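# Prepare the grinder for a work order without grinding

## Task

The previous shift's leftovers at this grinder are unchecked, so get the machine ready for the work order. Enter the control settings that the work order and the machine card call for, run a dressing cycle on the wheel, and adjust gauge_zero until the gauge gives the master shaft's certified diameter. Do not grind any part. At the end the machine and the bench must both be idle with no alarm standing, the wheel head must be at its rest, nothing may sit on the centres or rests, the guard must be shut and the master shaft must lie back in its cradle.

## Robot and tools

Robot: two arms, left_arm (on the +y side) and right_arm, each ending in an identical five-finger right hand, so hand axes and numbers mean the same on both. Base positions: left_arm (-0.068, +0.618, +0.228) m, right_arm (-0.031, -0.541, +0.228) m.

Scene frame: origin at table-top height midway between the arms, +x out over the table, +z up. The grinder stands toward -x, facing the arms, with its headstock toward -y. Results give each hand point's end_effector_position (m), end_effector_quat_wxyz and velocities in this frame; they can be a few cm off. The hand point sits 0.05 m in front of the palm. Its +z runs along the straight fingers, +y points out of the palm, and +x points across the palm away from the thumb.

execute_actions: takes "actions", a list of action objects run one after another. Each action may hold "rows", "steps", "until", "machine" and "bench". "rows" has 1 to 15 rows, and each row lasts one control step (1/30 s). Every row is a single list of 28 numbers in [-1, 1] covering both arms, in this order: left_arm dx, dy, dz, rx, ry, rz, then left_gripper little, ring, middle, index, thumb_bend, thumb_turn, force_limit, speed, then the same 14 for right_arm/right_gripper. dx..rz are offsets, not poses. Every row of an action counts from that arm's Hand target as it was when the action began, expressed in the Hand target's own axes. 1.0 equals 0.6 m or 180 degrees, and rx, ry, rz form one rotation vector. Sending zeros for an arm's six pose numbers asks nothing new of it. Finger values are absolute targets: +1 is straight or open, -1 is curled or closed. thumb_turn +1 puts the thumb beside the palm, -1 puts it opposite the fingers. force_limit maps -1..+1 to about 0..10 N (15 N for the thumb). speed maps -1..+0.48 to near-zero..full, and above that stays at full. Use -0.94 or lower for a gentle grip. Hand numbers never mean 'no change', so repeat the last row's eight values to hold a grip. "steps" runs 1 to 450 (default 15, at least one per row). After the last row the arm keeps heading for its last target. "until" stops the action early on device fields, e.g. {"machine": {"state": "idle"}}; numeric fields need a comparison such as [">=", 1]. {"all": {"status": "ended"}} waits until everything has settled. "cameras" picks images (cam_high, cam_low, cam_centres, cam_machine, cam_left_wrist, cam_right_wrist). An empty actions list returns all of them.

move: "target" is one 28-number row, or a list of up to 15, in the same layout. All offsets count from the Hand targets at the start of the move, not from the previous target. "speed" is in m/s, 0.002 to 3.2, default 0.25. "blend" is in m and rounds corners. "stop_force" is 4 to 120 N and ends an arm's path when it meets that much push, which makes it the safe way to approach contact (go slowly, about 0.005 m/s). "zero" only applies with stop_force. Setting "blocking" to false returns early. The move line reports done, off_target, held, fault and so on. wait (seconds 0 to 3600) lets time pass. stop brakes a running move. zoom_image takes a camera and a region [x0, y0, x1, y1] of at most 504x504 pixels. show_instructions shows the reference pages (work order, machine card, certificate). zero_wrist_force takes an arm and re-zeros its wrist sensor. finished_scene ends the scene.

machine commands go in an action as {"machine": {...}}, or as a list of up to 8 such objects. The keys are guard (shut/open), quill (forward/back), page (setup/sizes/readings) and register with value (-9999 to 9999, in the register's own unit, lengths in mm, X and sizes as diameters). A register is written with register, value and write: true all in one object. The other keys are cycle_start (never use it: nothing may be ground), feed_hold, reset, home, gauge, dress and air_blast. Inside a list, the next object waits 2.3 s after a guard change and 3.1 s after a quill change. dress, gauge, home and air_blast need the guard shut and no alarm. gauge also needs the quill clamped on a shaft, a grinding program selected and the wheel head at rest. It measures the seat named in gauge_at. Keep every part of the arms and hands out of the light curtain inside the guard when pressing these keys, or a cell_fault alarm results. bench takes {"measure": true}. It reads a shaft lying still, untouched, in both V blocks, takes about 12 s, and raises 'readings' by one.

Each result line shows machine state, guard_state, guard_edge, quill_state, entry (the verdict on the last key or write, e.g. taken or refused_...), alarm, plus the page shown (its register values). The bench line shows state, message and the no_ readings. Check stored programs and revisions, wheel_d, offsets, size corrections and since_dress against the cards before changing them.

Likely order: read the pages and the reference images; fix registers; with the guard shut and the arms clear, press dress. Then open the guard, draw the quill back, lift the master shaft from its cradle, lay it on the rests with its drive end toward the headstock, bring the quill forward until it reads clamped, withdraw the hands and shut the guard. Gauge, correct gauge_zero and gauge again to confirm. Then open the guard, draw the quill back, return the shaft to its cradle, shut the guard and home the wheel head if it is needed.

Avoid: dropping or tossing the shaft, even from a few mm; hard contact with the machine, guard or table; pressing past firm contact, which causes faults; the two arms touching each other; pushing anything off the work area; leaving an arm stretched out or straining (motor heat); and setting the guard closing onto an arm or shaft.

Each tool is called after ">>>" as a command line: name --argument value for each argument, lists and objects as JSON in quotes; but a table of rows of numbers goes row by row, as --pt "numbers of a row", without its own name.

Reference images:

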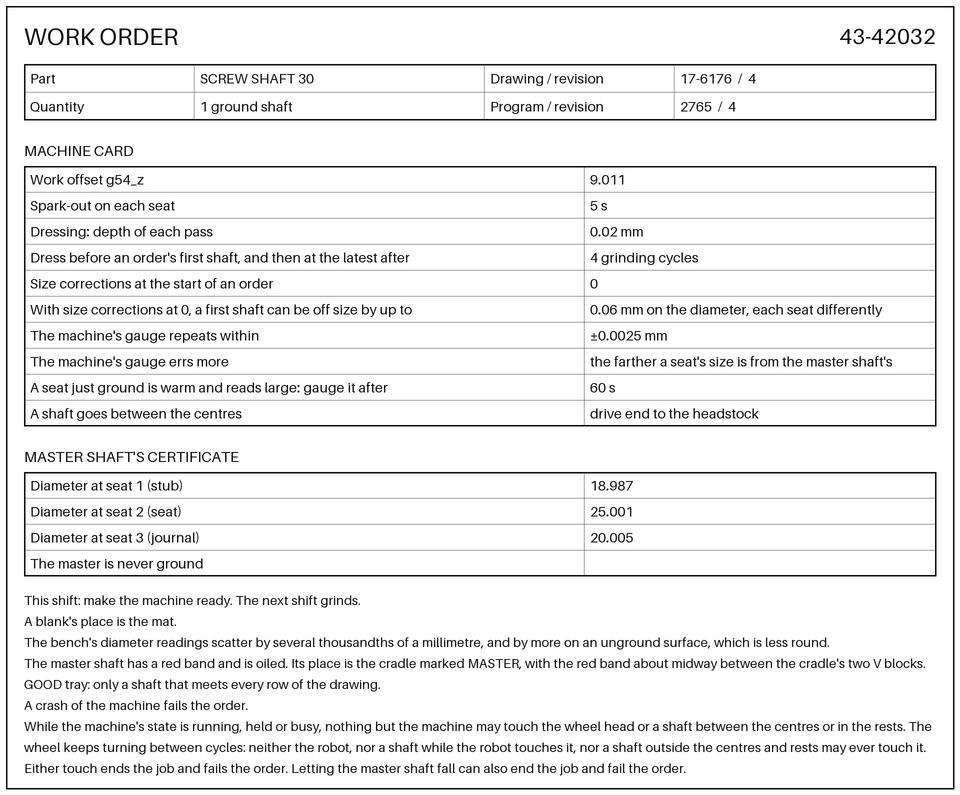

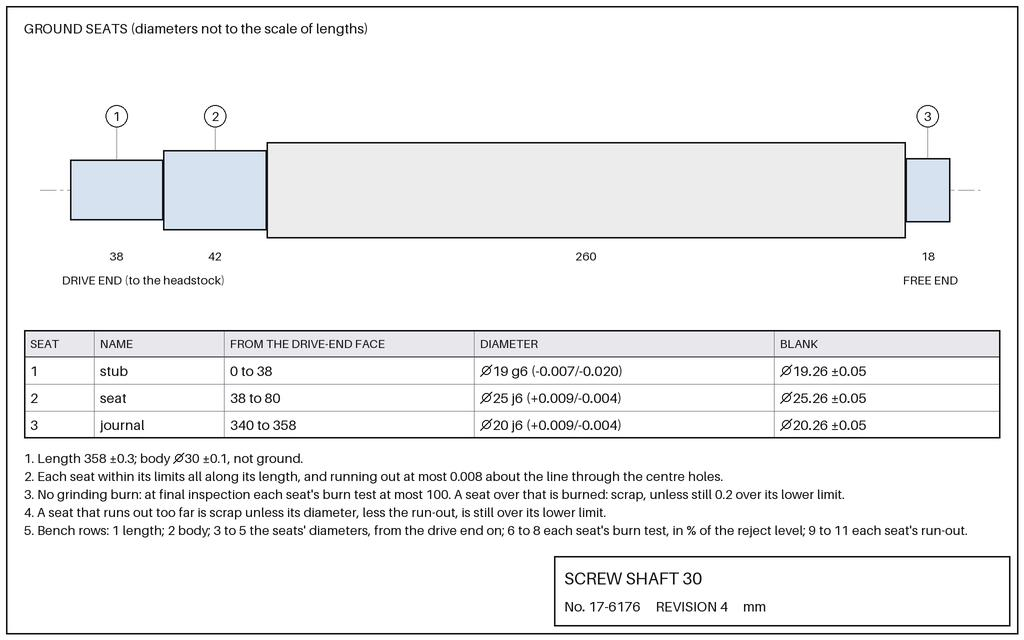

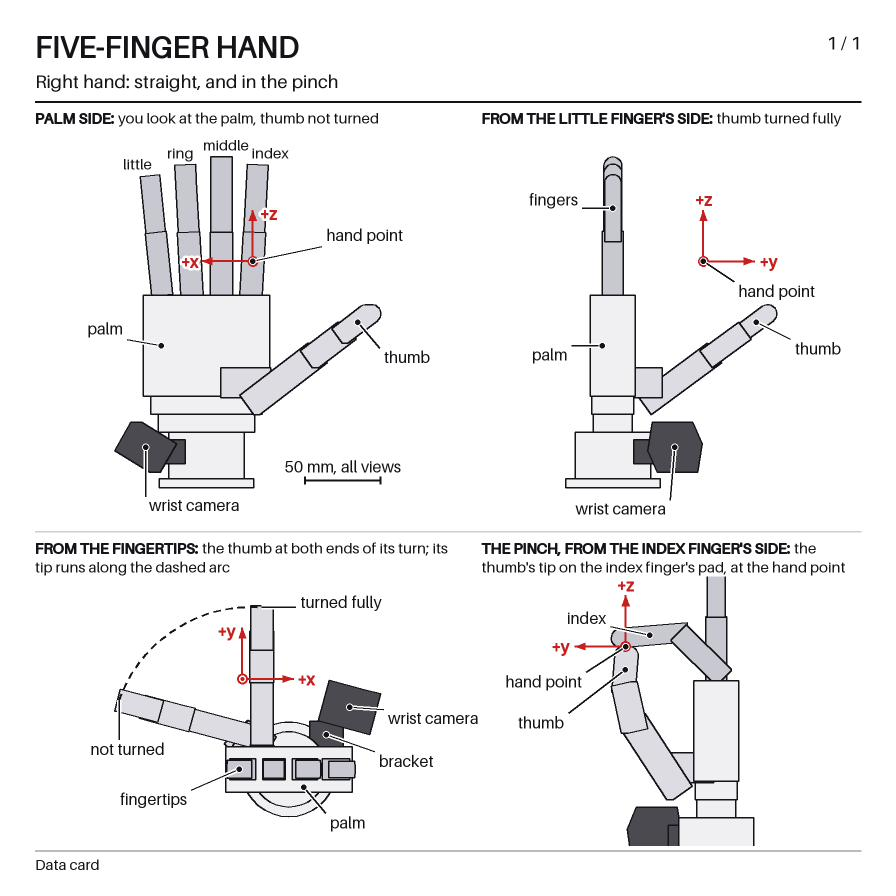

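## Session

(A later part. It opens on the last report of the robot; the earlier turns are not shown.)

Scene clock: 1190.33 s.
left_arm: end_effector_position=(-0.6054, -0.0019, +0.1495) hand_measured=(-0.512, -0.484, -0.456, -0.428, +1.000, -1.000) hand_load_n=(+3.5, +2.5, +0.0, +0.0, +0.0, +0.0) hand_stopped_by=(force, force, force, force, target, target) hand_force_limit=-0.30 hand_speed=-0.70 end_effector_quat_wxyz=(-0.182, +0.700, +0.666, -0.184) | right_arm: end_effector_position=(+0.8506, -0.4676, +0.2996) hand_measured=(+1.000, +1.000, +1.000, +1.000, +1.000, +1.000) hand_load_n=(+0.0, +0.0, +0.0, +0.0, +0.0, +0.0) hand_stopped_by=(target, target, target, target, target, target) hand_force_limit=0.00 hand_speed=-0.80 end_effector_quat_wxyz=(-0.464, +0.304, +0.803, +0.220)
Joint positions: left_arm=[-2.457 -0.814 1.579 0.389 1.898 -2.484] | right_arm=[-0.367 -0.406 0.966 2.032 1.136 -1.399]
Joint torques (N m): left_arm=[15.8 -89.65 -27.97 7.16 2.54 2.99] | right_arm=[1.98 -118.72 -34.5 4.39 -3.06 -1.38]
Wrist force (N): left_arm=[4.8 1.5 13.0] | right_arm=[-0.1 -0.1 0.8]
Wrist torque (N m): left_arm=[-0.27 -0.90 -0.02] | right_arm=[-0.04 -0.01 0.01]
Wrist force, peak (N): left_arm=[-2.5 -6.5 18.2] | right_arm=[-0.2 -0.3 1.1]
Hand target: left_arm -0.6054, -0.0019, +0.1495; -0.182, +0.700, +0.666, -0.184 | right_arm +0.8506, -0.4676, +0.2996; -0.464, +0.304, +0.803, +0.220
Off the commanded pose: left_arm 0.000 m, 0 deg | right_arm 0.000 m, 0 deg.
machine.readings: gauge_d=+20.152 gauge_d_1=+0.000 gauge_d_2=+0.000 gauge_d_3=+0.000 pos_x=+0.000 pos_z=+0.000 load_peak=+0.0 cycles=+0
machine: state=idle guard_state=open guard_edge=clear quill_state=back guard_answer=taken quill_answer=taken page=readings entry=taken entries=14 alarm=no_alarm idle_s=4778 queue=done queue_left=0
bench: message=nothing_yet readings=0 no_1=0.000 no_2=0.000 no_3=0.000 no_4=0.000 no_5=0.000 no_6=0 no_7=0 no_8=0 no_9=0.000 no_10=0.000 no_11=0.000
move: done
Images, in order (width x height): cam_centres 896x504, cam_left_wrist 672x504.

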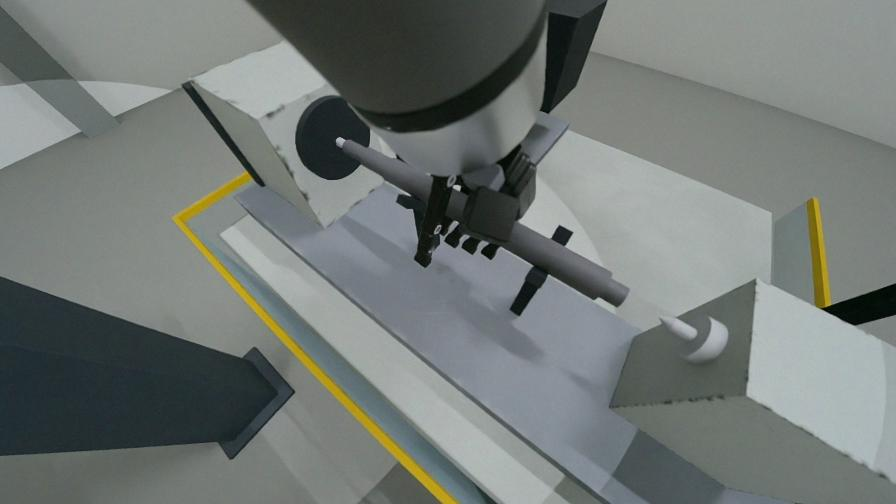

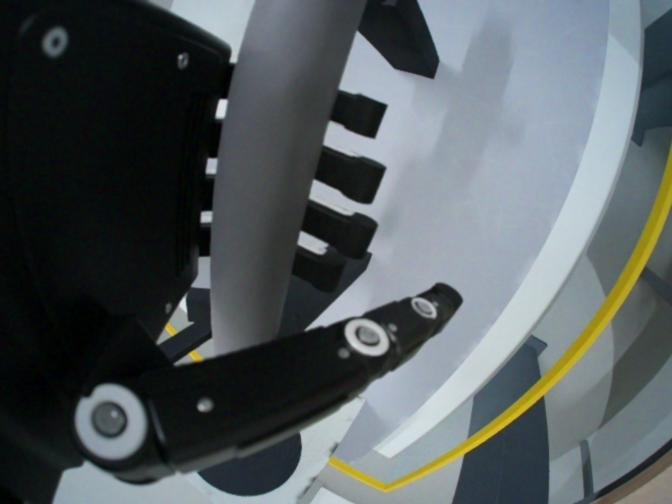

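>>> move --target '[0.02,0,0,0,0,0, -0.62,-0.58,-0.57,-0.56,1,-1,-0.3,-0.7, 0,0,0,0,0,0, 1,1,1,1,1,1,0,-0.8]' --speed 0.015 --cameras '["cam_left_wrist", "cam_centres", "cam_low"]'

>>> zoom_image --camera "cam_centres" --region '[280, 80, 660, 340]'

>>> zoom_image --camera "cam_low" --region '[550, 160, 700, 260]'

Scene clock: 1204.80 s.
left_arm: end_effector_position=(-0.6048, +0.0102, +0.1493) hand_measured=(-0.512, -0.484, -0.456, -0.428, +1.000, -1.000) hand_load_n=(+1.5, +0.0, +0.5, +2.0, +0.0, +0.0) hand_stopped_by=(force, force, force, force, target, target) hand_force_limit=-0.30 hand_speed=-0.70 end_effector_quat_wxyz=(-0.182, +0.700, +0.666, -0.184) | right_arm: end_effector_position=(+0.8506, -0.4676, +0.2996) hand_measured=(+1.000, +1.000, +1.000, +1.000, +1.000, +1.000) hand_load_n=(+0.0, +0.0, +0.0, +0.0, +0.0, +0.0) hand_stopped_by=(target, target, target, target, target, target) hand_force_limit=0.00 hand_speed=-0.80 end_effector_quat_wxyz=(-0.464, +0.304, +0.803, +0.220)
Joint positions: left_arm=[-2.47 -0.827 1.604 0.373 1.893 -2.497] | right_arm=[-0.367 -0.406 0.966 2.032 1.136 -1.399]
Joint torques (N m): left_arm=[7.81 -74.11 -36.94 6.48 -0.39 0.38] | right_arm=[1.78 -117.87 -34.56 4.39 -2.9 -1.02]
Wrist force (N): left_arm=[-3.6 -1.4 10.4] | right_arm=[-0.1 -0.1 0.7]
Wrist torque (N m): left_arm=[-0.25 -0.48 -0.30] | right_arm=[-0.04 0.00 0.01]
Wrist force, peak (N): left_arm=[4.8 1.9 13.6] | right_arm=[-0.4 -0.3 1.0]
Hand target: left_arm -0.6048, +0.0101, +0.1493; -0.182, +0.700, +0.666, -0.184 | right_arm +0.8506, -0.4676, +0.2996; -0.464, +0.304, +0.803, +0.220
Off the commanded pose: left_arm 0.000 m, 0 deg | right_arm 0.000 m, 0 deg.
machine.readings: gauge_d=+20.152 gauge_d_1=+0.000 gauge_d_2=+0.000 gauge_d_3=+0.000 pos_x=+0.000 pos_z=+0.000 load_peak=+0.0 cycles=+0
machine: state=idle guard_state=open guard_edge=clear quill_state=back guard_answer=taken quill_answer=taken page=readings entry=taken entries=14 alarm=no_alarm idle_s=4793 queue=done queue_left=0
bench: message=nothing_yet readings=0 no_1=0.000 no_2=0.000 no_3=0.000 no_4=0.000 no_5=0.000 no_6=0 no_7=0 no_8=0 no_9=0.000 no_10=0.000 no_11=0.000
move: done
Images, in order (width x height): cam_low 896x504, cam_centres 896x504, cam_left_wrist 672x504.

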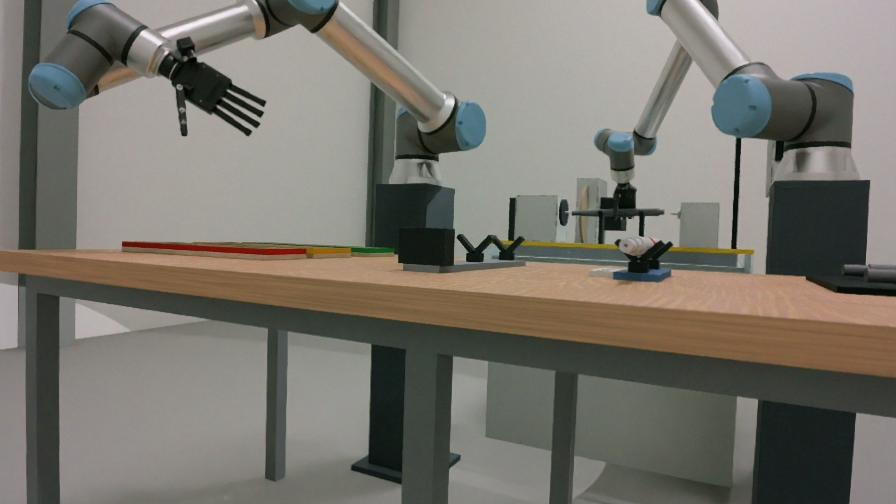

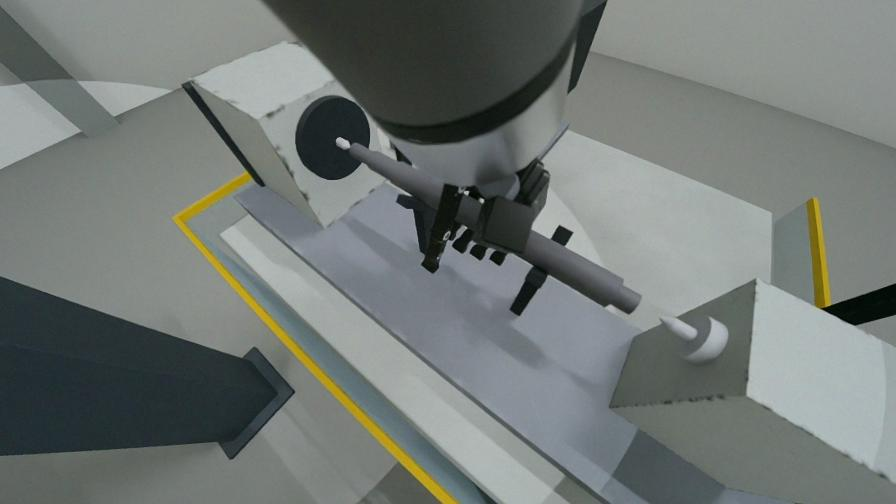

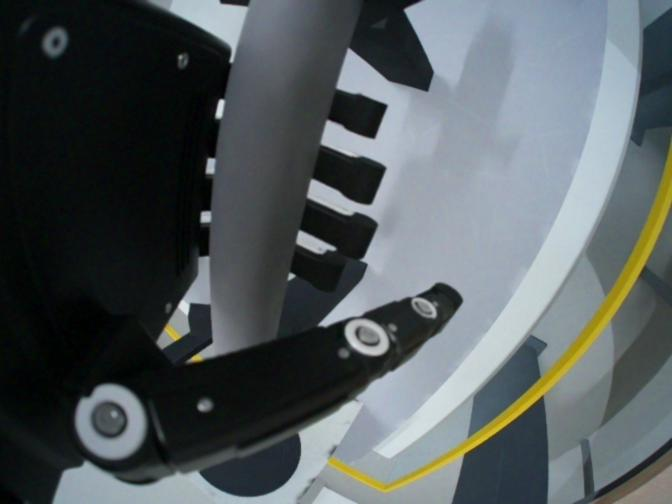

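Scaled by 1.326 from the camera's image (finer frame: 1280x720).

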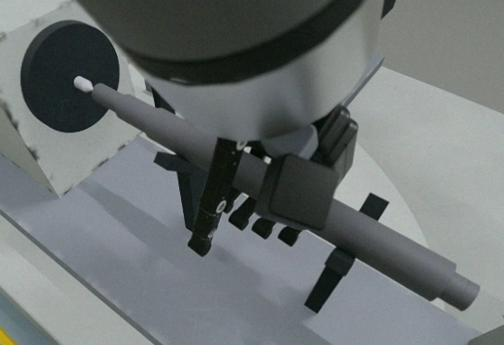

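Scaled by 3.360 from the camera's image (finer frame: 1280x720).

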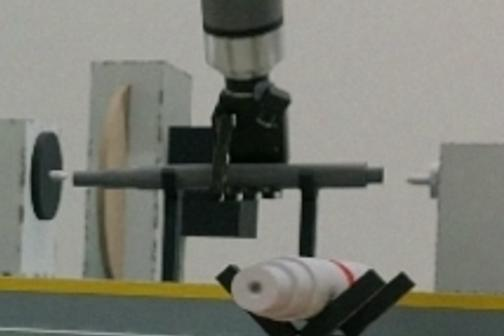

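>>> move --pt "-0.0003 -0.01 -0.01734 0 0 0 -0.62 -0.58 -0.57 -0.56 1 -1 -0.3 -0.7 0 0 0 0 0 0 1 1 1 1 1 1 0 -0.8" --pt "-0.0003 -0.01 -0.01734 0 0 0 -0.66 -0.61 -0.59 -0.575 1 -1 0.2 -0.8 0 0 0 0 0 0 1 1 1 1 1 1 0 -0.8" --speed 0.015 --cameras '["cam_left_wrist", "cam_centres", "cam_low"]'

>>> zoom_image --camera "cam_centres" --region '[280, 80, 660, 340]'

>>> zoom_image --camera "cam_low" --region '[550, 160, 700, 260]'

Scene clock: 1217.87 s.
left_arm: end_effector_position=(-0.6048, +0.0101, +0.1614) hand_measured=(-0.660, -0.610, -0.590, -0.570, +1.000, -1.000) hand_load_n=(+3.5, +0.0, +1.5, +5.5, +0.0, +0.0) hand_stopped_by=(moving, target, target, force, target, target) hand_force_limit=0.20 hand_speed=-0.80 end_effector_quat_wxyz=(-0.182, +0.700, +0.666, -0.184) | right_arm: end_effector_position=(+0.8506, -0.4676, +0.2996) hand_measured=(+1.000, +1.000, +1.000, +1.000, +1.000, +1.000) hand_load_n=(+0.0, +0.0, +0.0, +0.0, +0.0, +0.0) hand_stopped_by=(target, target, target, target, target, target) hand_force_limit=0.00 hand_speed=-0.80 end_effector_quat_wxyz=(-0.464, +0.304, +0.803, +0.220)
Joint positions: left_arm=[-2.47 -0.84 1.601 0.389 1.893 -2.496] | right_arm=[-0.367 -0.406 0.966 2.032 1.136 -1.399]
Joint torques (N m): left_arm=[12.63 -74.46 -39.25 0.72 -0.25 2.81] | right_arm=[1.64 -118.43 -34.46 4.55 -2.86 -1.07]
Wrist force (N): left_arm=[1.3 8.8 15.8] | right_arm=[-0.4 -0.2 0.9]
Wrist torque (N m): left_arm=[-0.15 -0.50 0.21] | right_arm=[-0.07 0.03 -0.01]
Wrist force, peak (N): left_arm=[1.6 6.9 18.6] | right_arm=[-0.2 -0.4 1.0]
Hand target: left_arm -0.6048, +0.0101, +0.1613; -0.182, +0.700, +0.666, -0.184 | right_arm +0.8506, -0.4676, +0.2996; -0.464, +0.304, +0.803, +0.220
Off the commanded pose: left_arm 0.000 m, 0 deg | right_arm 0.000 m, 0 deg.
machine.readings: gauge_d=+20.152 gauge_d_1=+0.000 gauge_d_2=+0.000 gauge_d_3=+0.000 pos_x=+0.000 pos_z=+0.000 load_peak=+0.0 cycles=+0
machine: state=idle guard_state=open guard_edge=clear quill_state=back guard_answer=taken quill_answer=taken page=readings entry=taken entries=14 alarm=no_alarm idle_s=4806 queue=done queue_left=0
bench: message=nothing_yet readings=0 no_1=0.000 no_2=0.000 no_3=0.000 no_4=0.000 no_5=0.000 no_6=0 no_7=0 no_8=0 no_9=0.000 no_10=0.000 no_11=0.000
move: done
Images, in order (width x height): cam_low 896x504, cam_centres 896x504, cam_left_wrist 672x504.

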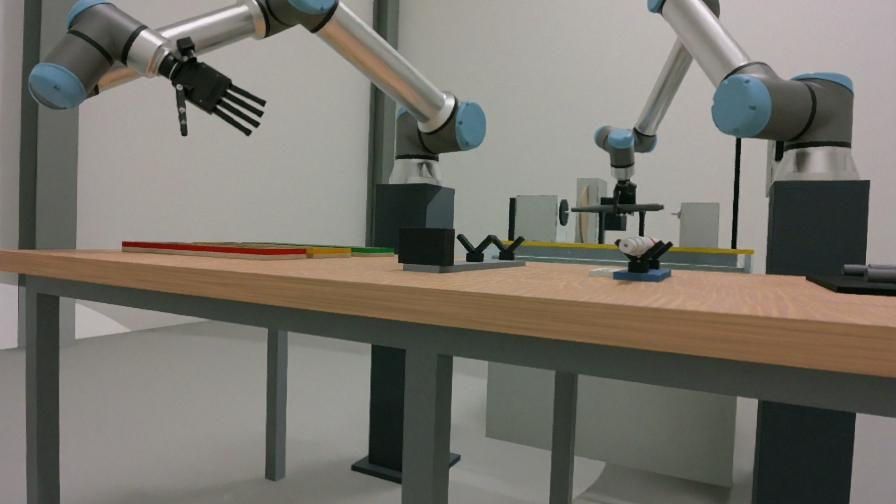

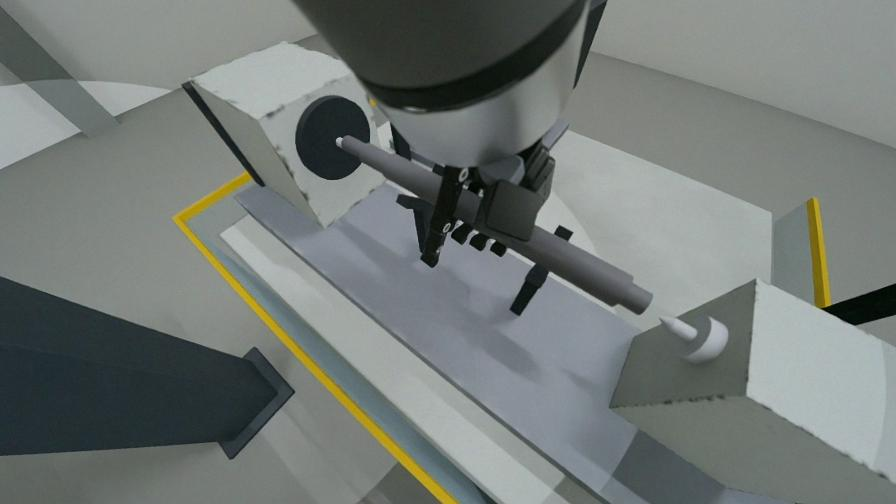

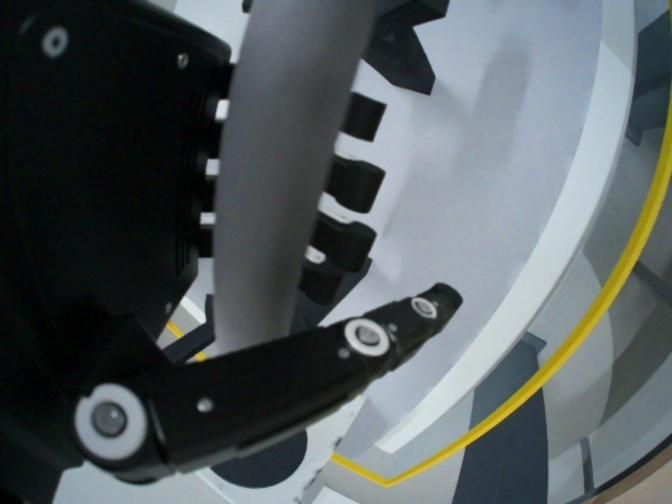

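Scaled by 1.326 from the camera's image (finer frame: 1280x720).

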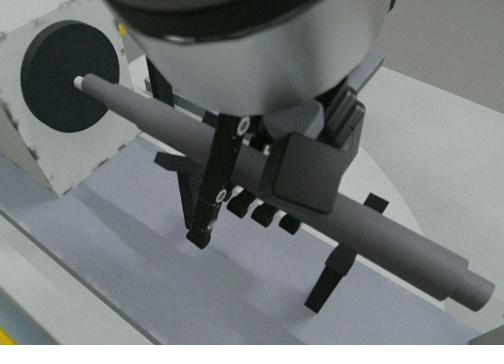

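Scaled by 3.360 from the camera's image (finer frame: 1280x720).

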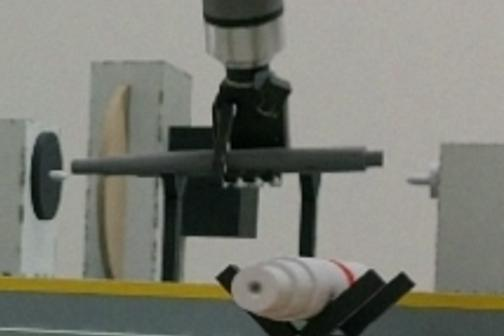

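>>> move --pt "-0.0066 -0.2166 -0.3758 0 0 0 -0.66 -0.61 -0.59 -0.575 0.55 -1 0.2 -0.8 0 0 0 0 0 0 1 1 1 1 1 1 0 -0.8" --pt "0.0422 0.0783 -0.5448 -0.0008 -0.0278 -0.0482 -0.66 -0.61 -0.59 -0.575 0.55 -1 0.2 -0.8 0 0 0 0 0 0 1 1 1 1 1 1 0 -0.8" --pt "-0.0262 0.3708 -0.7123 -0.0021 -0.0694 -0.1204 -0.66 -0.61 -0.59 -0.575 0.55 -1 0.2 -0.8 0 0 0 0 0 0 1 1 1 1 1 1 0 -0.8" --speed '[0.1,0.15,0.15]' --blend '[0.04,0.06,0]' --cameras '["cam_left_wrist", "cam_machine", "cam_low"]'

Scene clock: 1284.80 s.
left_arm: end_effector_position=(-0.1994, -0.0204, +0.4203) hand_measured=(-0.660, -0.610, -0.590, -0.570, +0.550, -1.000) hand_load_n=(+2.5, +0.0, +1.0, +4.0, +0.0, +0.0) hand_stopped_by=(target, target, target, force, target, target) hand_force_limit=0.20 hand_speed=-0.80 end_effector_quat_wxyz=(-0.138, +0.539, +0.802, -0.219) | right_arm: end_effector_position=(+0.8506, -0.4676, +0.2996) hand_measured=(+1.000, +1.000, +1.000, +1.000, +1.000, +1.000) hand_load_n=(+0.0, +0.0, +0.0, +0.0, +0.0, +0.0) hand_stopped_by=(target, target, target, target, target, target) hand_force_limit=0.00 hand_speed=-0.80 end_effector_quat_wxyz=(-0.464, +0.304, +0.803, +0.220)
Joint positions: left_arm=[-1.989 -1.306 1.802 0.669 1.911 -2.453] | right_arm=[-0.367 -0.406 0.966 2.032 1.136 -1.399]
Joint torques (N m): left_arm=[14.47 -54.84 -54.7 1.58 -1.05 -2.67] | right_arm=[1.05 -118.64 -34.54 4.44 -2.82 -1.21]
Motor temperatures (°C): left_arm=[31 36 32 36 42 37] | right_arm=[29 34 31 36 33 34]
Wrist force (N): left_arm=[1.6 7.2 16.2] | right_arm=[-0.1 -0.3 0.8]
Wrist torque (N m): left_arm=[-0.37 -0.42 -0.06] | right_arm=[-0.08 -0.01 0.01]
Wrist force, peak (N): left_arm=[1.2 9.5 19.1] | right_arm=[-0.1 -0.3 1.2]
Hand target: left_arm -0.1993, -0.0204, +0.4202; -0.138, +0.539, +0.802, -0.219 | right_arm +0.8506, -0.4676, +0.2996; -0.464, +0.304, +0.803, +0.220
Off the commanded pose: left_arm 0.000 m, 0 deg | right_arm 0.000 m, 0 deg.
machine.readings: gauge_d=+20.152 gauge_d_1=+0.000 gauge_d_2=+0.000 gauge_d_3=+0.000 pos_x=+0.000 pos_z=+0.000 load_peak=+0.0 cycles=+0
machine: state=idle guard_state=open guard_edge=clear quill_state=back guard_answer=taken quill_answer=taken page=readings entry=taken entries=14 alarm=no_alarm idle_s=4872 queue=done queue_left=0
bench: message=nothing_yet readings=0 no_1=0.000 no_2=0.000 no_3=0.000 no_4=0.000 no_5=0.000 no_6=0 no_7=0 no_8=0 no_9=0.000 no_10=0.000 no_11=0.000
move: done
Images, in order (width x height): cam_low 896x504, cam_machine 896x504, cam_left_wrist 672x504.

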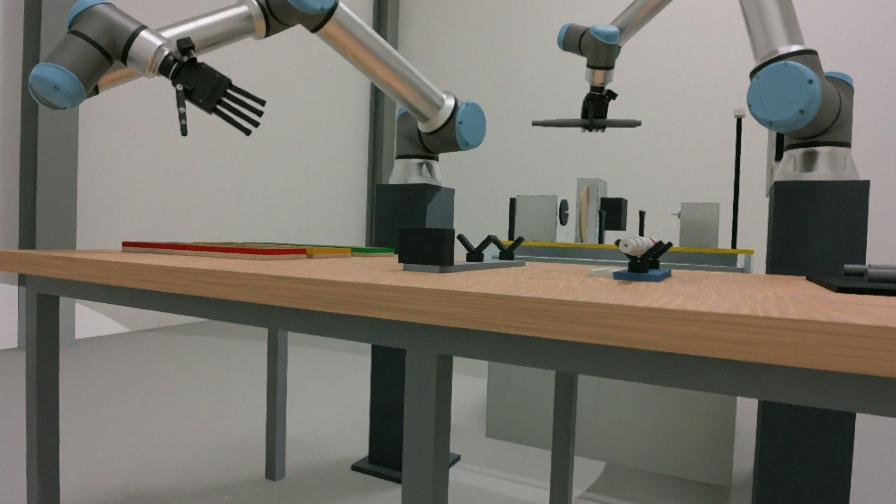

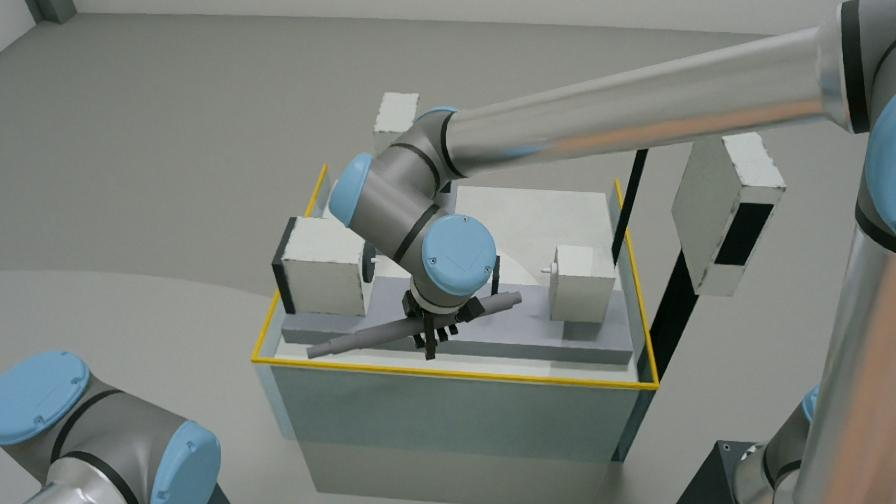

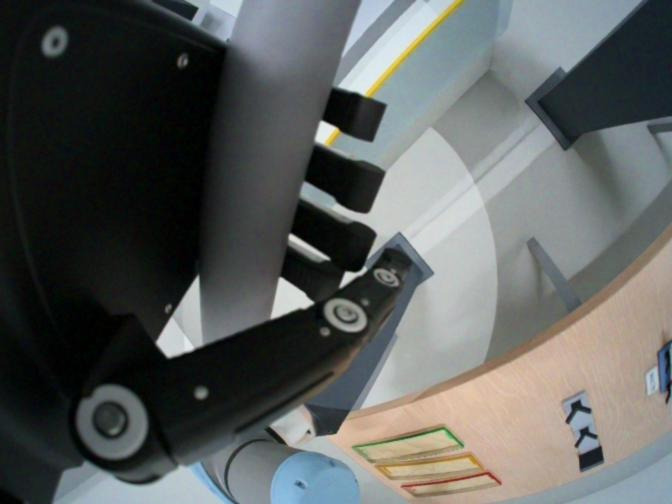

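>>> move --pt "-0.2057 0.396 -0.225 -0.0021 -0.0708 -0.1229 -0.66 -0.61 -0.59 -0.575 0.55 -1 0.2 -0.8 0 0 0 0 0 0 1 1 1 1 1 1 0 -0.8" --pt "-0.3835 0.788 -0.4097 -0.0039 -0.1319 -0.2289 -0.66 -0.61 -0.59 -0.575 0.55 -1 0.2 -0.8 0 0 0 0 0 0 1 1 1 1 1 1 0 -0.8" --speed 0.15 --blend '[0.06,0]' --cameras '["cam_left_wrist", "cam_high"]'

Scene clock: 1303.03 s.
left_arm: end_effector_position=(+0.3806, -0.0307, +0.3999) hand_measured=(-0.660, -0.610, -0.590, -0.570, +0.550, -1.000) hand_load_n=(+2.5, +0.0, +1.0, +5.0, +0.0, +0.0) hand_stopped_by=(target, target, target, force, target, target) hand_force_limit=0.20 hand_speed=-0.80 end_effector_quat_wxyz=(-0.039, +0.170, +0.951, -0.256) | right_arm: end_effector_position=(+0.8506, -0.4676, +0.2996) hand_measured=(+1.000, +1.000, +1.000, +1.000, +1.000, +1.000) hand_load_n=(+0.0, +0.0, +0.0, +0.0, +0.0, +0.0) hand_stopped_by=(target, target, target, target, target, target) hand_force_limit=0.00 hand_speed=-0.80 end_effector_quat_wxyz=(-0.464, +0.304, +0.803, +0.220)
Joint positions: left_arm=[-1.14 -1.084 1.523 0.733 1.918 -2.435] | right_arm=[-0.367 -0.406 0.966 2.032 1.136 -1.399]
Joint torques (N m): left_arm=[9.87 -83.88 -40.17 1.07 3.63 2.87] | right_arm=[2.03 -118.64 -34.69 4.6 -2.91 -1.06]
Wrist force (N): left_arm=[1.3 8.0 16.0] | right_arm=[-0.1 -0.4 0.5]
Wrist torque (N m): left_arm=[-0.29 -0.50 0.16] | right_arm=[-0.07 0.00 0.00]
Wrist force, peak (N): left_arm=[3.5 4.1 18.3] | right_arm=[-0.4 -0.4 1.0]
Hand target: left_arm +0.3807, -0.0307, +0.3999; -0.039, +0.170, +0.951, -0.256 | right_arm +0.8506, -0.4676, +0.2996; -0.464, +0.304, +0.803, +0.220
Off the commanded pose: left_arm 0.000 m, 0 deg | right_arm 0.000 m, 0 deg.
machine.readings: gauge_d=+20.152 gauge_d_1=+0.000 gauge_d_2=+0.000 gauge_d_3=+0.000 pos_x=+0.000 pos_z=+0.000 load_peak=+0.0 cycles=+0
machine: state=idle guard_state=open guard_edge=clear quill_state=back guard_answer=taken quill_answer=taken page=readings entry=taken entries=14 alarm=no_alarm idle_s=4890 queue=done queue_left=0
bench: message=nothing_yet readings=0 no_1=0.000 no_2=0.000 no_3=0.000 no_4=0.000 no_5=0.000 no_6=0 no_7=0 no_8=0 no_9=0.000 no_10=0.000 no_11=0.000
move: done
Images, in order (width x height): cam_high 896x504, cam_left_wrist 672x504.

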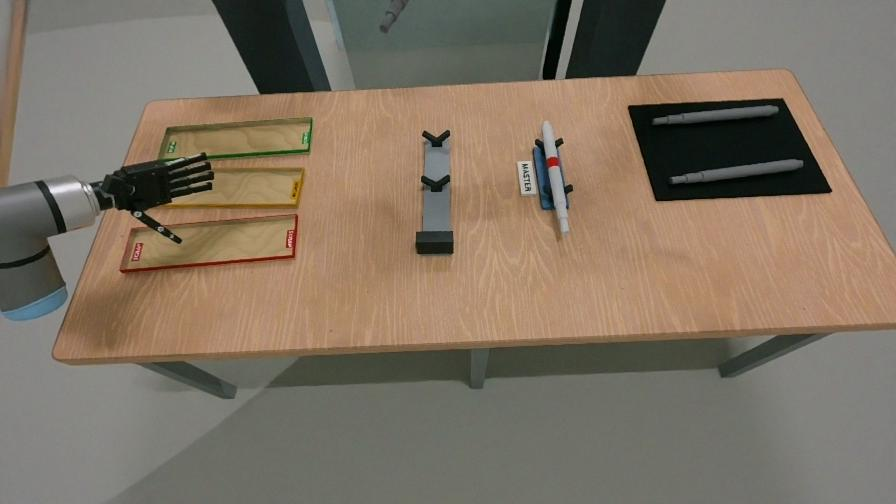

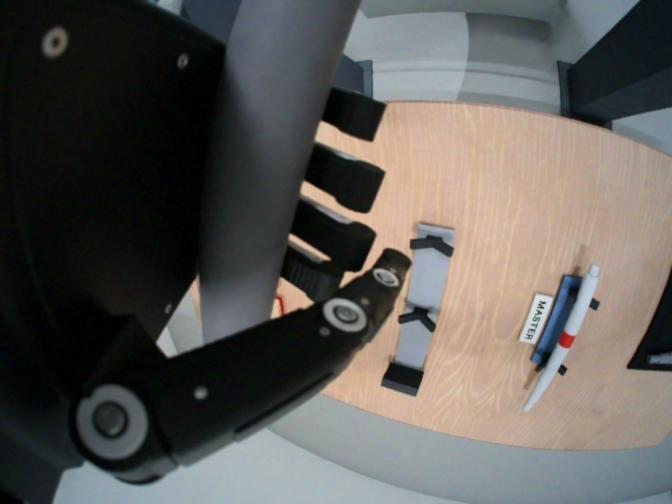

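>>> execute_actions --actions '[{"machine": [{"guard": "shut"}, {"air_blast": true}, {"dress": true}, {"page": "setup"}], "steps": 5}]' --cameras '[]'

>>> zoom_image --camera "cam_left_wrist" --region '[360, 200, 620, 430]'

Scene clock: 1317.70 s.
left_arm: end_effector_position=(+0.3807, -0.0307, +0.3999) hand_measured=(-0.660, -0.610, -0.590, -0.570, +0.550, -1.000) hand_load_n=(+2.5, +0.5, +1.5, +4.5, +0.0, +0.0) hand_stopped_by=(target, target, target, force, target, target) hand_force_limit=0.20 hand_speed=-0.80 end_effector_quat_wxyz=(-0.039, +0.170, +0.951, -0.256) | right_arm: end_effector_position=(+0.8506, -0.4676, +0.2996) hand_measured=(+1.000, +1.000, +1.000, +1.000, +1.000, +1.000) hand_load_n=(+0.0, +0.0, +0.0, +0.0, +0.0, +0.0) hand_stopped_by=(target, target, target, target, target, target) hand_force_limit=0.00 hand_speed=-0.80 end_effector_quat_wxyz=(-0.464, +0.304, +0.803, +0.220)
Joint positions: left_arm=[-1.14 -1.084 1.523 0.732 1.918 -2.435] | right_arm=[-0.367 -0.406 0.966 2.032 1.136 -1.399]
Joint torques (N m): left_arm=[11.17 -93.89 -36.06 0.96 4.62 2.81] | right_arm=[1.26 -119.92 -35.03 4.52 -2.96 -1.19]
Wrist force (N): left_arm=[1.6 7.7 15.9] | right_arm=[-0.2 -0.3 0.8]
Wrist torque (N m): left_arm=[-0.32 -0.53 0.17] | right_arm=[-0.07 0.00 0.00]
Wrist force, peak (N): left_arm=[1.6 8.2 16.4] | right_arm=[-0.2 -0.5 1.1]
Hand target: left_arm +0.3807, -0.0307, +0.3999; -0.039, +0.170, +0.951, -0.256 | right_arm +0.8506, -0.4676, +0.2996; -0.464, +0.304, +0.803, +0.220
Off the commanded pose: left_arm 0.000 m, 0 deg | right_arm 0.000 m, 0 deg.
machine.readings: gauge_d=+20.152 gauge_d_1=+0.000 gauge_d_2=+0.000 gauge_d_3=+0.000 pos_x=+0.000 pos_z=+0.000 load_peak=+0.0 cycles=+0
machine: state=idle guard_state=between guard_edge=clear quill_state=back guard_answer=taken quill_answer=taken page=readings entry=taken entries=14 alarm=no_alarm idle_s=4905 queue=running queue_left=3
bench: message=nothing_yet readings=0 no_1=0.000 no_2=0.000 no_3=0.000 no_4=0.000 no_5=0.000 no_6=0 no_7=0 no_8=0 no_9=0.000 no_10=0.000 no_11=0.000

Scaled by 1.938 from the camera's image (finer frame: 960x720).
This view is cut from an older image: the scene may have changed since it was taken.

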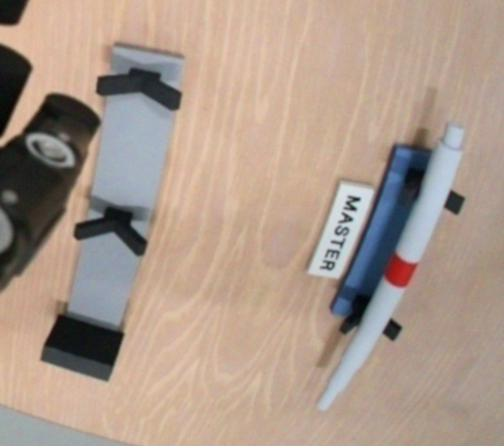

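>>> move --target '[-0.324,0.2832,0.188,-0.0009,-0.0364,-0.0631, -0.66,-0.61,-0.59,-0.575,0.55,-1,0.2,-0.8, 0,0,0,0,0,0, 1,1,1,1,1,1,0,-0.8]' --speed 0.12 --cameras '["cam_left_wrist", "cam_high", "cam_low"]'

>>> zoom_image --camera "cam_high" --region '[360, 80, 520, 270]'

>>> zoom_image --camera "cam_low" --region '[380, 120, 580, 290]'

Scene clock: 1371.83 s.
left_arm: end_effector_position=(+0.5969, -0.0129, +0.2201) hand_measured=(-0.660, -0.610, -0.590, -0.570, +0.550, -1.000) hand_load_n=(+2.5, +0.0, +1.5, +5.0, +0.0, +0.0) hand_stopped_by=(target, target, target, force, target, target) hand_force_limit=0.20 hand_speed=-0.80 end_effector_quat_wxyz=(-0.009, +0.060, +0.964, -0.259) | right_arm: end_effector_position=(+0.8506, -0.4676, +0.2996) hand_measured=(+1.000, +1.000, +1.000, +1.000, +1.000, +1.000) hand_load_n=(+0.0, +0.0, +0.0, +0.0, +0.0, +0.0) hand_stopped_by=(target, target, target, target, target, target) hand_force_limit=0.00 hand_speed=-0.80 end_effector_quat_wxyz=(-0.464, +0.304, +0.803, +0.220)
Joint positions: left_arm=[-0.908 -0.752 1.305 0.619 1.92 -2.432] | right_arm=[-0.367 -0.406 0.966 2.032 1.136 -1.399]
Joint torques (N m): left_arm=[-10.91 -112.58 -33.49 6.91 2.32 1.65] | right_arm=[1.78 -117.56 -34.98 4.46 -2.81 -1.1]
Wrist force (N): left_arm=[1.3 8.3 15.8] | right_arm=[-0.1 -0.5 0.8]
Wrist torque (N m): left_arm=[-0.24 -0.42 0.14] | right_arm=[-0.10 -0.01 0.01]
Wrist force, peak (N): left_arm=[-2.6 11.2 17.5] | right_arm=[-0.4 -0.2 1.2]
Hand target: left_arm +0.5968, -0.0128, +0.2200; -0.009, +0.060, +0.964, -0.259 | right_arm +0.8506, -0.4676, +0.2996; -0.464, +0.304, +0.803, +0.220
Off the commanded pose: left_arm 0.000 m, 0 deg | right_arm 0.000 m, 0 deg.
machine.setup: program=+2765 g54_z=+9.011 wheel_d=+295.041 sparkout_s=+5.0 dress_depth=+0.020 gauge_at=+3 gauge_zero=+0.133 program_revision=+4 since_dress=+0 stored1_number=+9000 stored1_revision=+1 stored2_number=+2765 stored2_revision=+4 stored3_number=+6097 stored3_revision=+3 stored4_number=+2939 stored4_revision=+5
machine: state=idle guard_state=shut guard_edge=clear quill_state=back guard_answer=taken quill_answer=taken page=setup entry=taken entries=16 alarm=no_alarm idle_s=4958 queue=done queue_left=0
bench: message=nothing_yet readings=0 no_1=0.000 no_2=0.000 no_3=0.000 no_4=0.000 no_5=0.000 no_6=0 no_7=0 no_8=0 no_9=0.000 no_10=0.000 no_11=0.000
move: done
Images, in order (width x height): cam_high 896x504, cam_low 896x504, cam_left_wrist 672x504.

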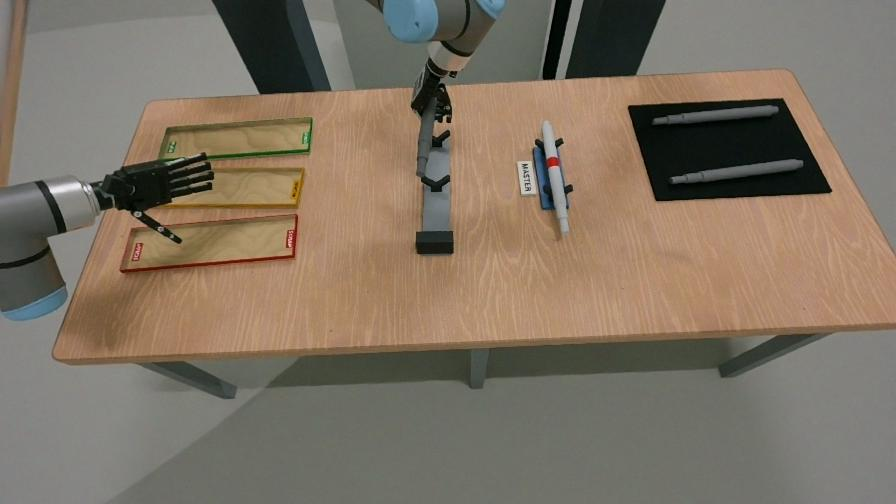

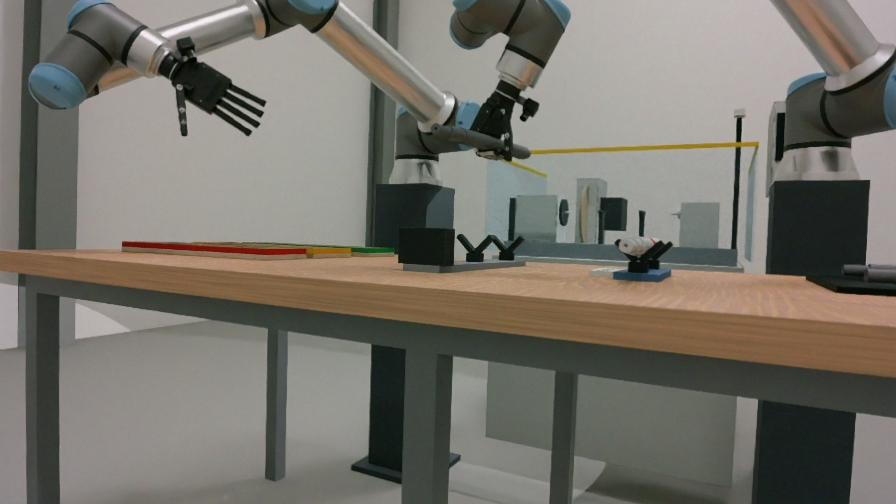

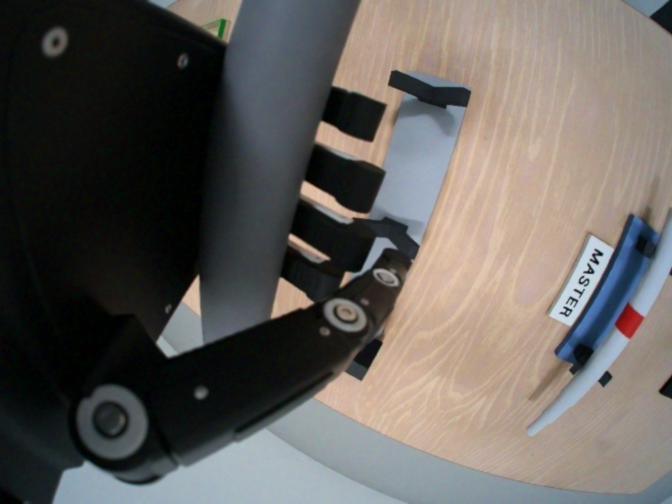

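Scaled by 2.653 from the camera's image (finer frame: 1280x720).

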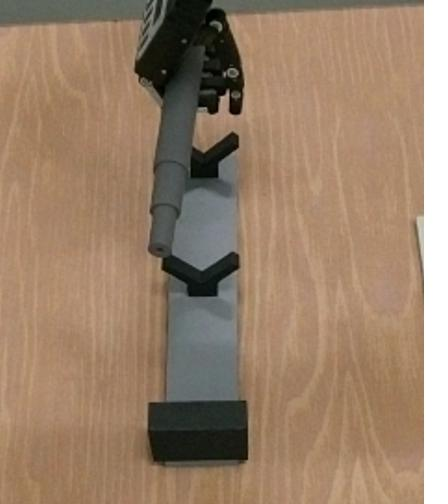

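Scaled by 2.520 from the camera's image (finer frame: 1280x720).

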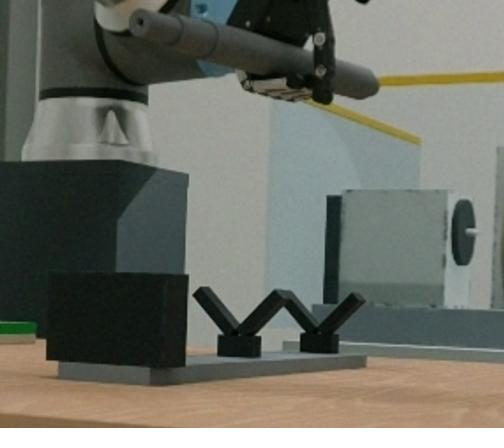

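>>> move --target '[-0.011,0.1433,0.2196,-0.0004,-0.0131,-0.0226, -0.66,-0.61,-0.59,-0.575,0.55,-1,0.2,-0.8, 0,0,0,0,0,0, 1,1,1,1,1,1,0,-0.8]' --speed 0.08 --cameras '["cam_left_wrist", "cam_high", "cam_low"]'

>>> zoom_image --camera "cam_high" --region '[380, 80, 500, 270]'

>>> zoom_image --camera "cam_low" --region '[400, 190, 550, 280]'

Scene clock: 1425.57 s.
left_arm: end_effector_position=(+0.6066, -0.0052, +0.0629) hand_measured=(-0.660, -0.610, -0.590, -0.570, +0.550, -1.000) hand_load_n=(+2.5, +0.5, +1.0, +4.5, +0.0, +0.0) hand_stopped_by=(target, target, target, force, target, target) hand_force_limit=0.20 hand_speed=-0.80 end_effector_quat_wxyz=(+0.002, +0.020, +0.966, -0.259) | right_arm: end_effector_position=(+0.8506, -0.4676, +0.2996) hand_measured=(+1.000, +1.000, +1.000, +1.000, +1.000, +1.000) hand_load_n=(+0.0, +0.0, +0.0, +0.0, +0.0, +0.0) hand_stopped_by=(target, target, target, target, target, target) hand_force_limit=0.00 hand_speed=-0.80 end_effector_quat_wxyz=(-0.464, +0.304, +0.803, +0.220)
Joint positions: left_arm=[-0.901 -0.6 1.331 0.417 1.889 -2.505] | right_arm=[-0.367 -0.406 0.966 2.032 1.136 -1.399]
Joint torques (N m): left_arm=[5.59 -121.12 -51.7 6.83 3.34 2.43] | right_arm=[2.05 -118.63 -35.54 4.51 -2.69 -1.19]
Wrist force (N): left_arm=[0.8 8.1 16.0] | right_arm=[-0.1 0.1 0.7]
Wrist torque (N m): left_arm=[-0.29 -0.38 0.12] | right_arm=[-0.02 0.00 0.01]
Wrist force, peak (N): left_arm=[1.1 9.6 18.6] | right_arm=[-0.1 -0.3 1.2]
Hand target: left_arm +0.6065, -0.0053, +0.0630; +0.002, +0.021, +0.966, -0.259 | right_arm +0.8506, -0.4676, +0.2996; -0.464, +0.304, +0.803, +0.220
Off the commanded pose: left_arm 0.000 m, 0 deg | right_arm 0.000 m, 0 deg.
machine.setup: program=+2765 g54_z=+9.011 wheel_d=+295.041 sparkout_s=+5.0 dress_depth=+0.020 gauge_at=+3 gauge_zero=+0.133 program_revision=+4 since_dress=+0 stored1_number=+9000 stored1_revision=+1 stored2_number=+2765 stored2_revision=+4 stored3_number=+6097 stored3_revision=+3 stored4_number=+2939 stored4_revision=+5
machine: state=idle guard_state=shut guard_edge=clear quill_state=back guard_answer=taken quill_answer=taken page=setup entry=taken entries=16 alarm=no_alarm idle_s=5011 queue=done queue_left=0
bench: message=nothing_yet readings=0 no_1=0.000 no_2=0.000 no_3=0.000 no_4=0.000 no_5=0.000 no_6=0 no_7=0 no_8=0 no_9=0.000 no_10=0.000 no_11=0.000
move: done
Images, in order (width x height): cam_high 896x504, cam_low 896x504, cam_left_wrist 672x504.

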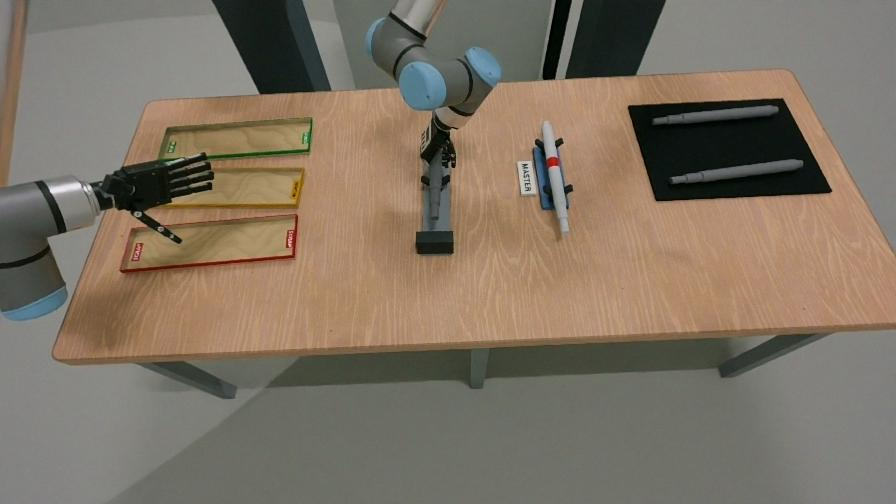

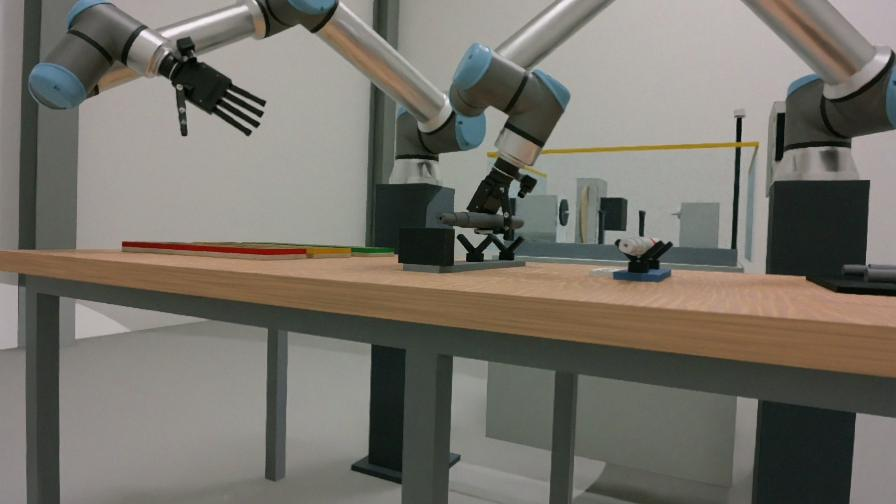

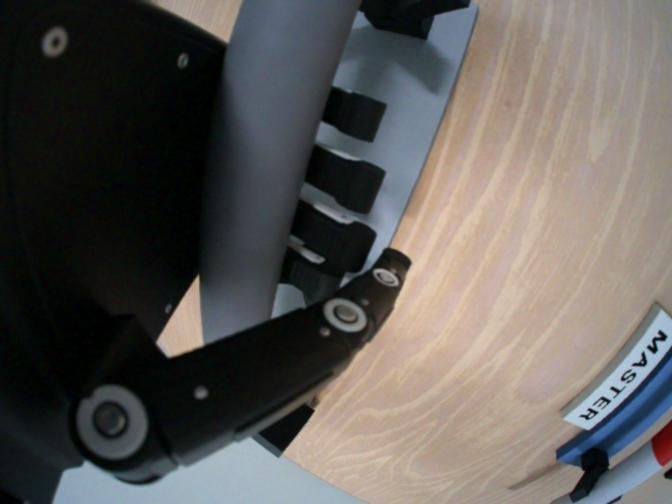

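Scaled by 2.653 from the camera's image (finer frame: 1280x720).

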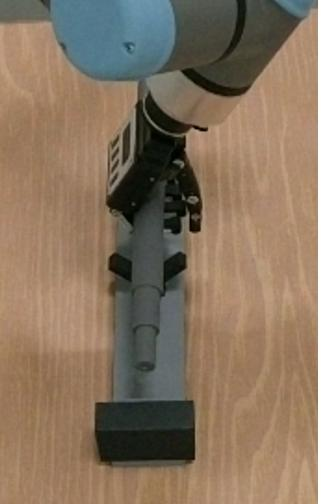

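Scaled by 3.360 from the camera's image (finer frame: 1280x720).

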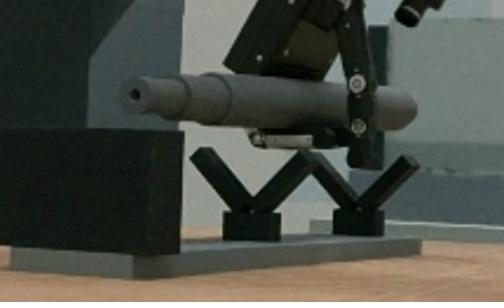

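>>> zoom_image --camera "cam_high" --region '[405, 130, 475, 260]'

Scaled by 3.877 from the camera's image (finer frame: 1280x720).

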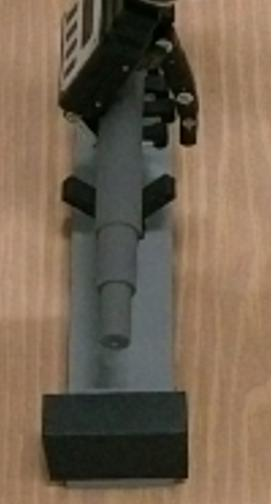

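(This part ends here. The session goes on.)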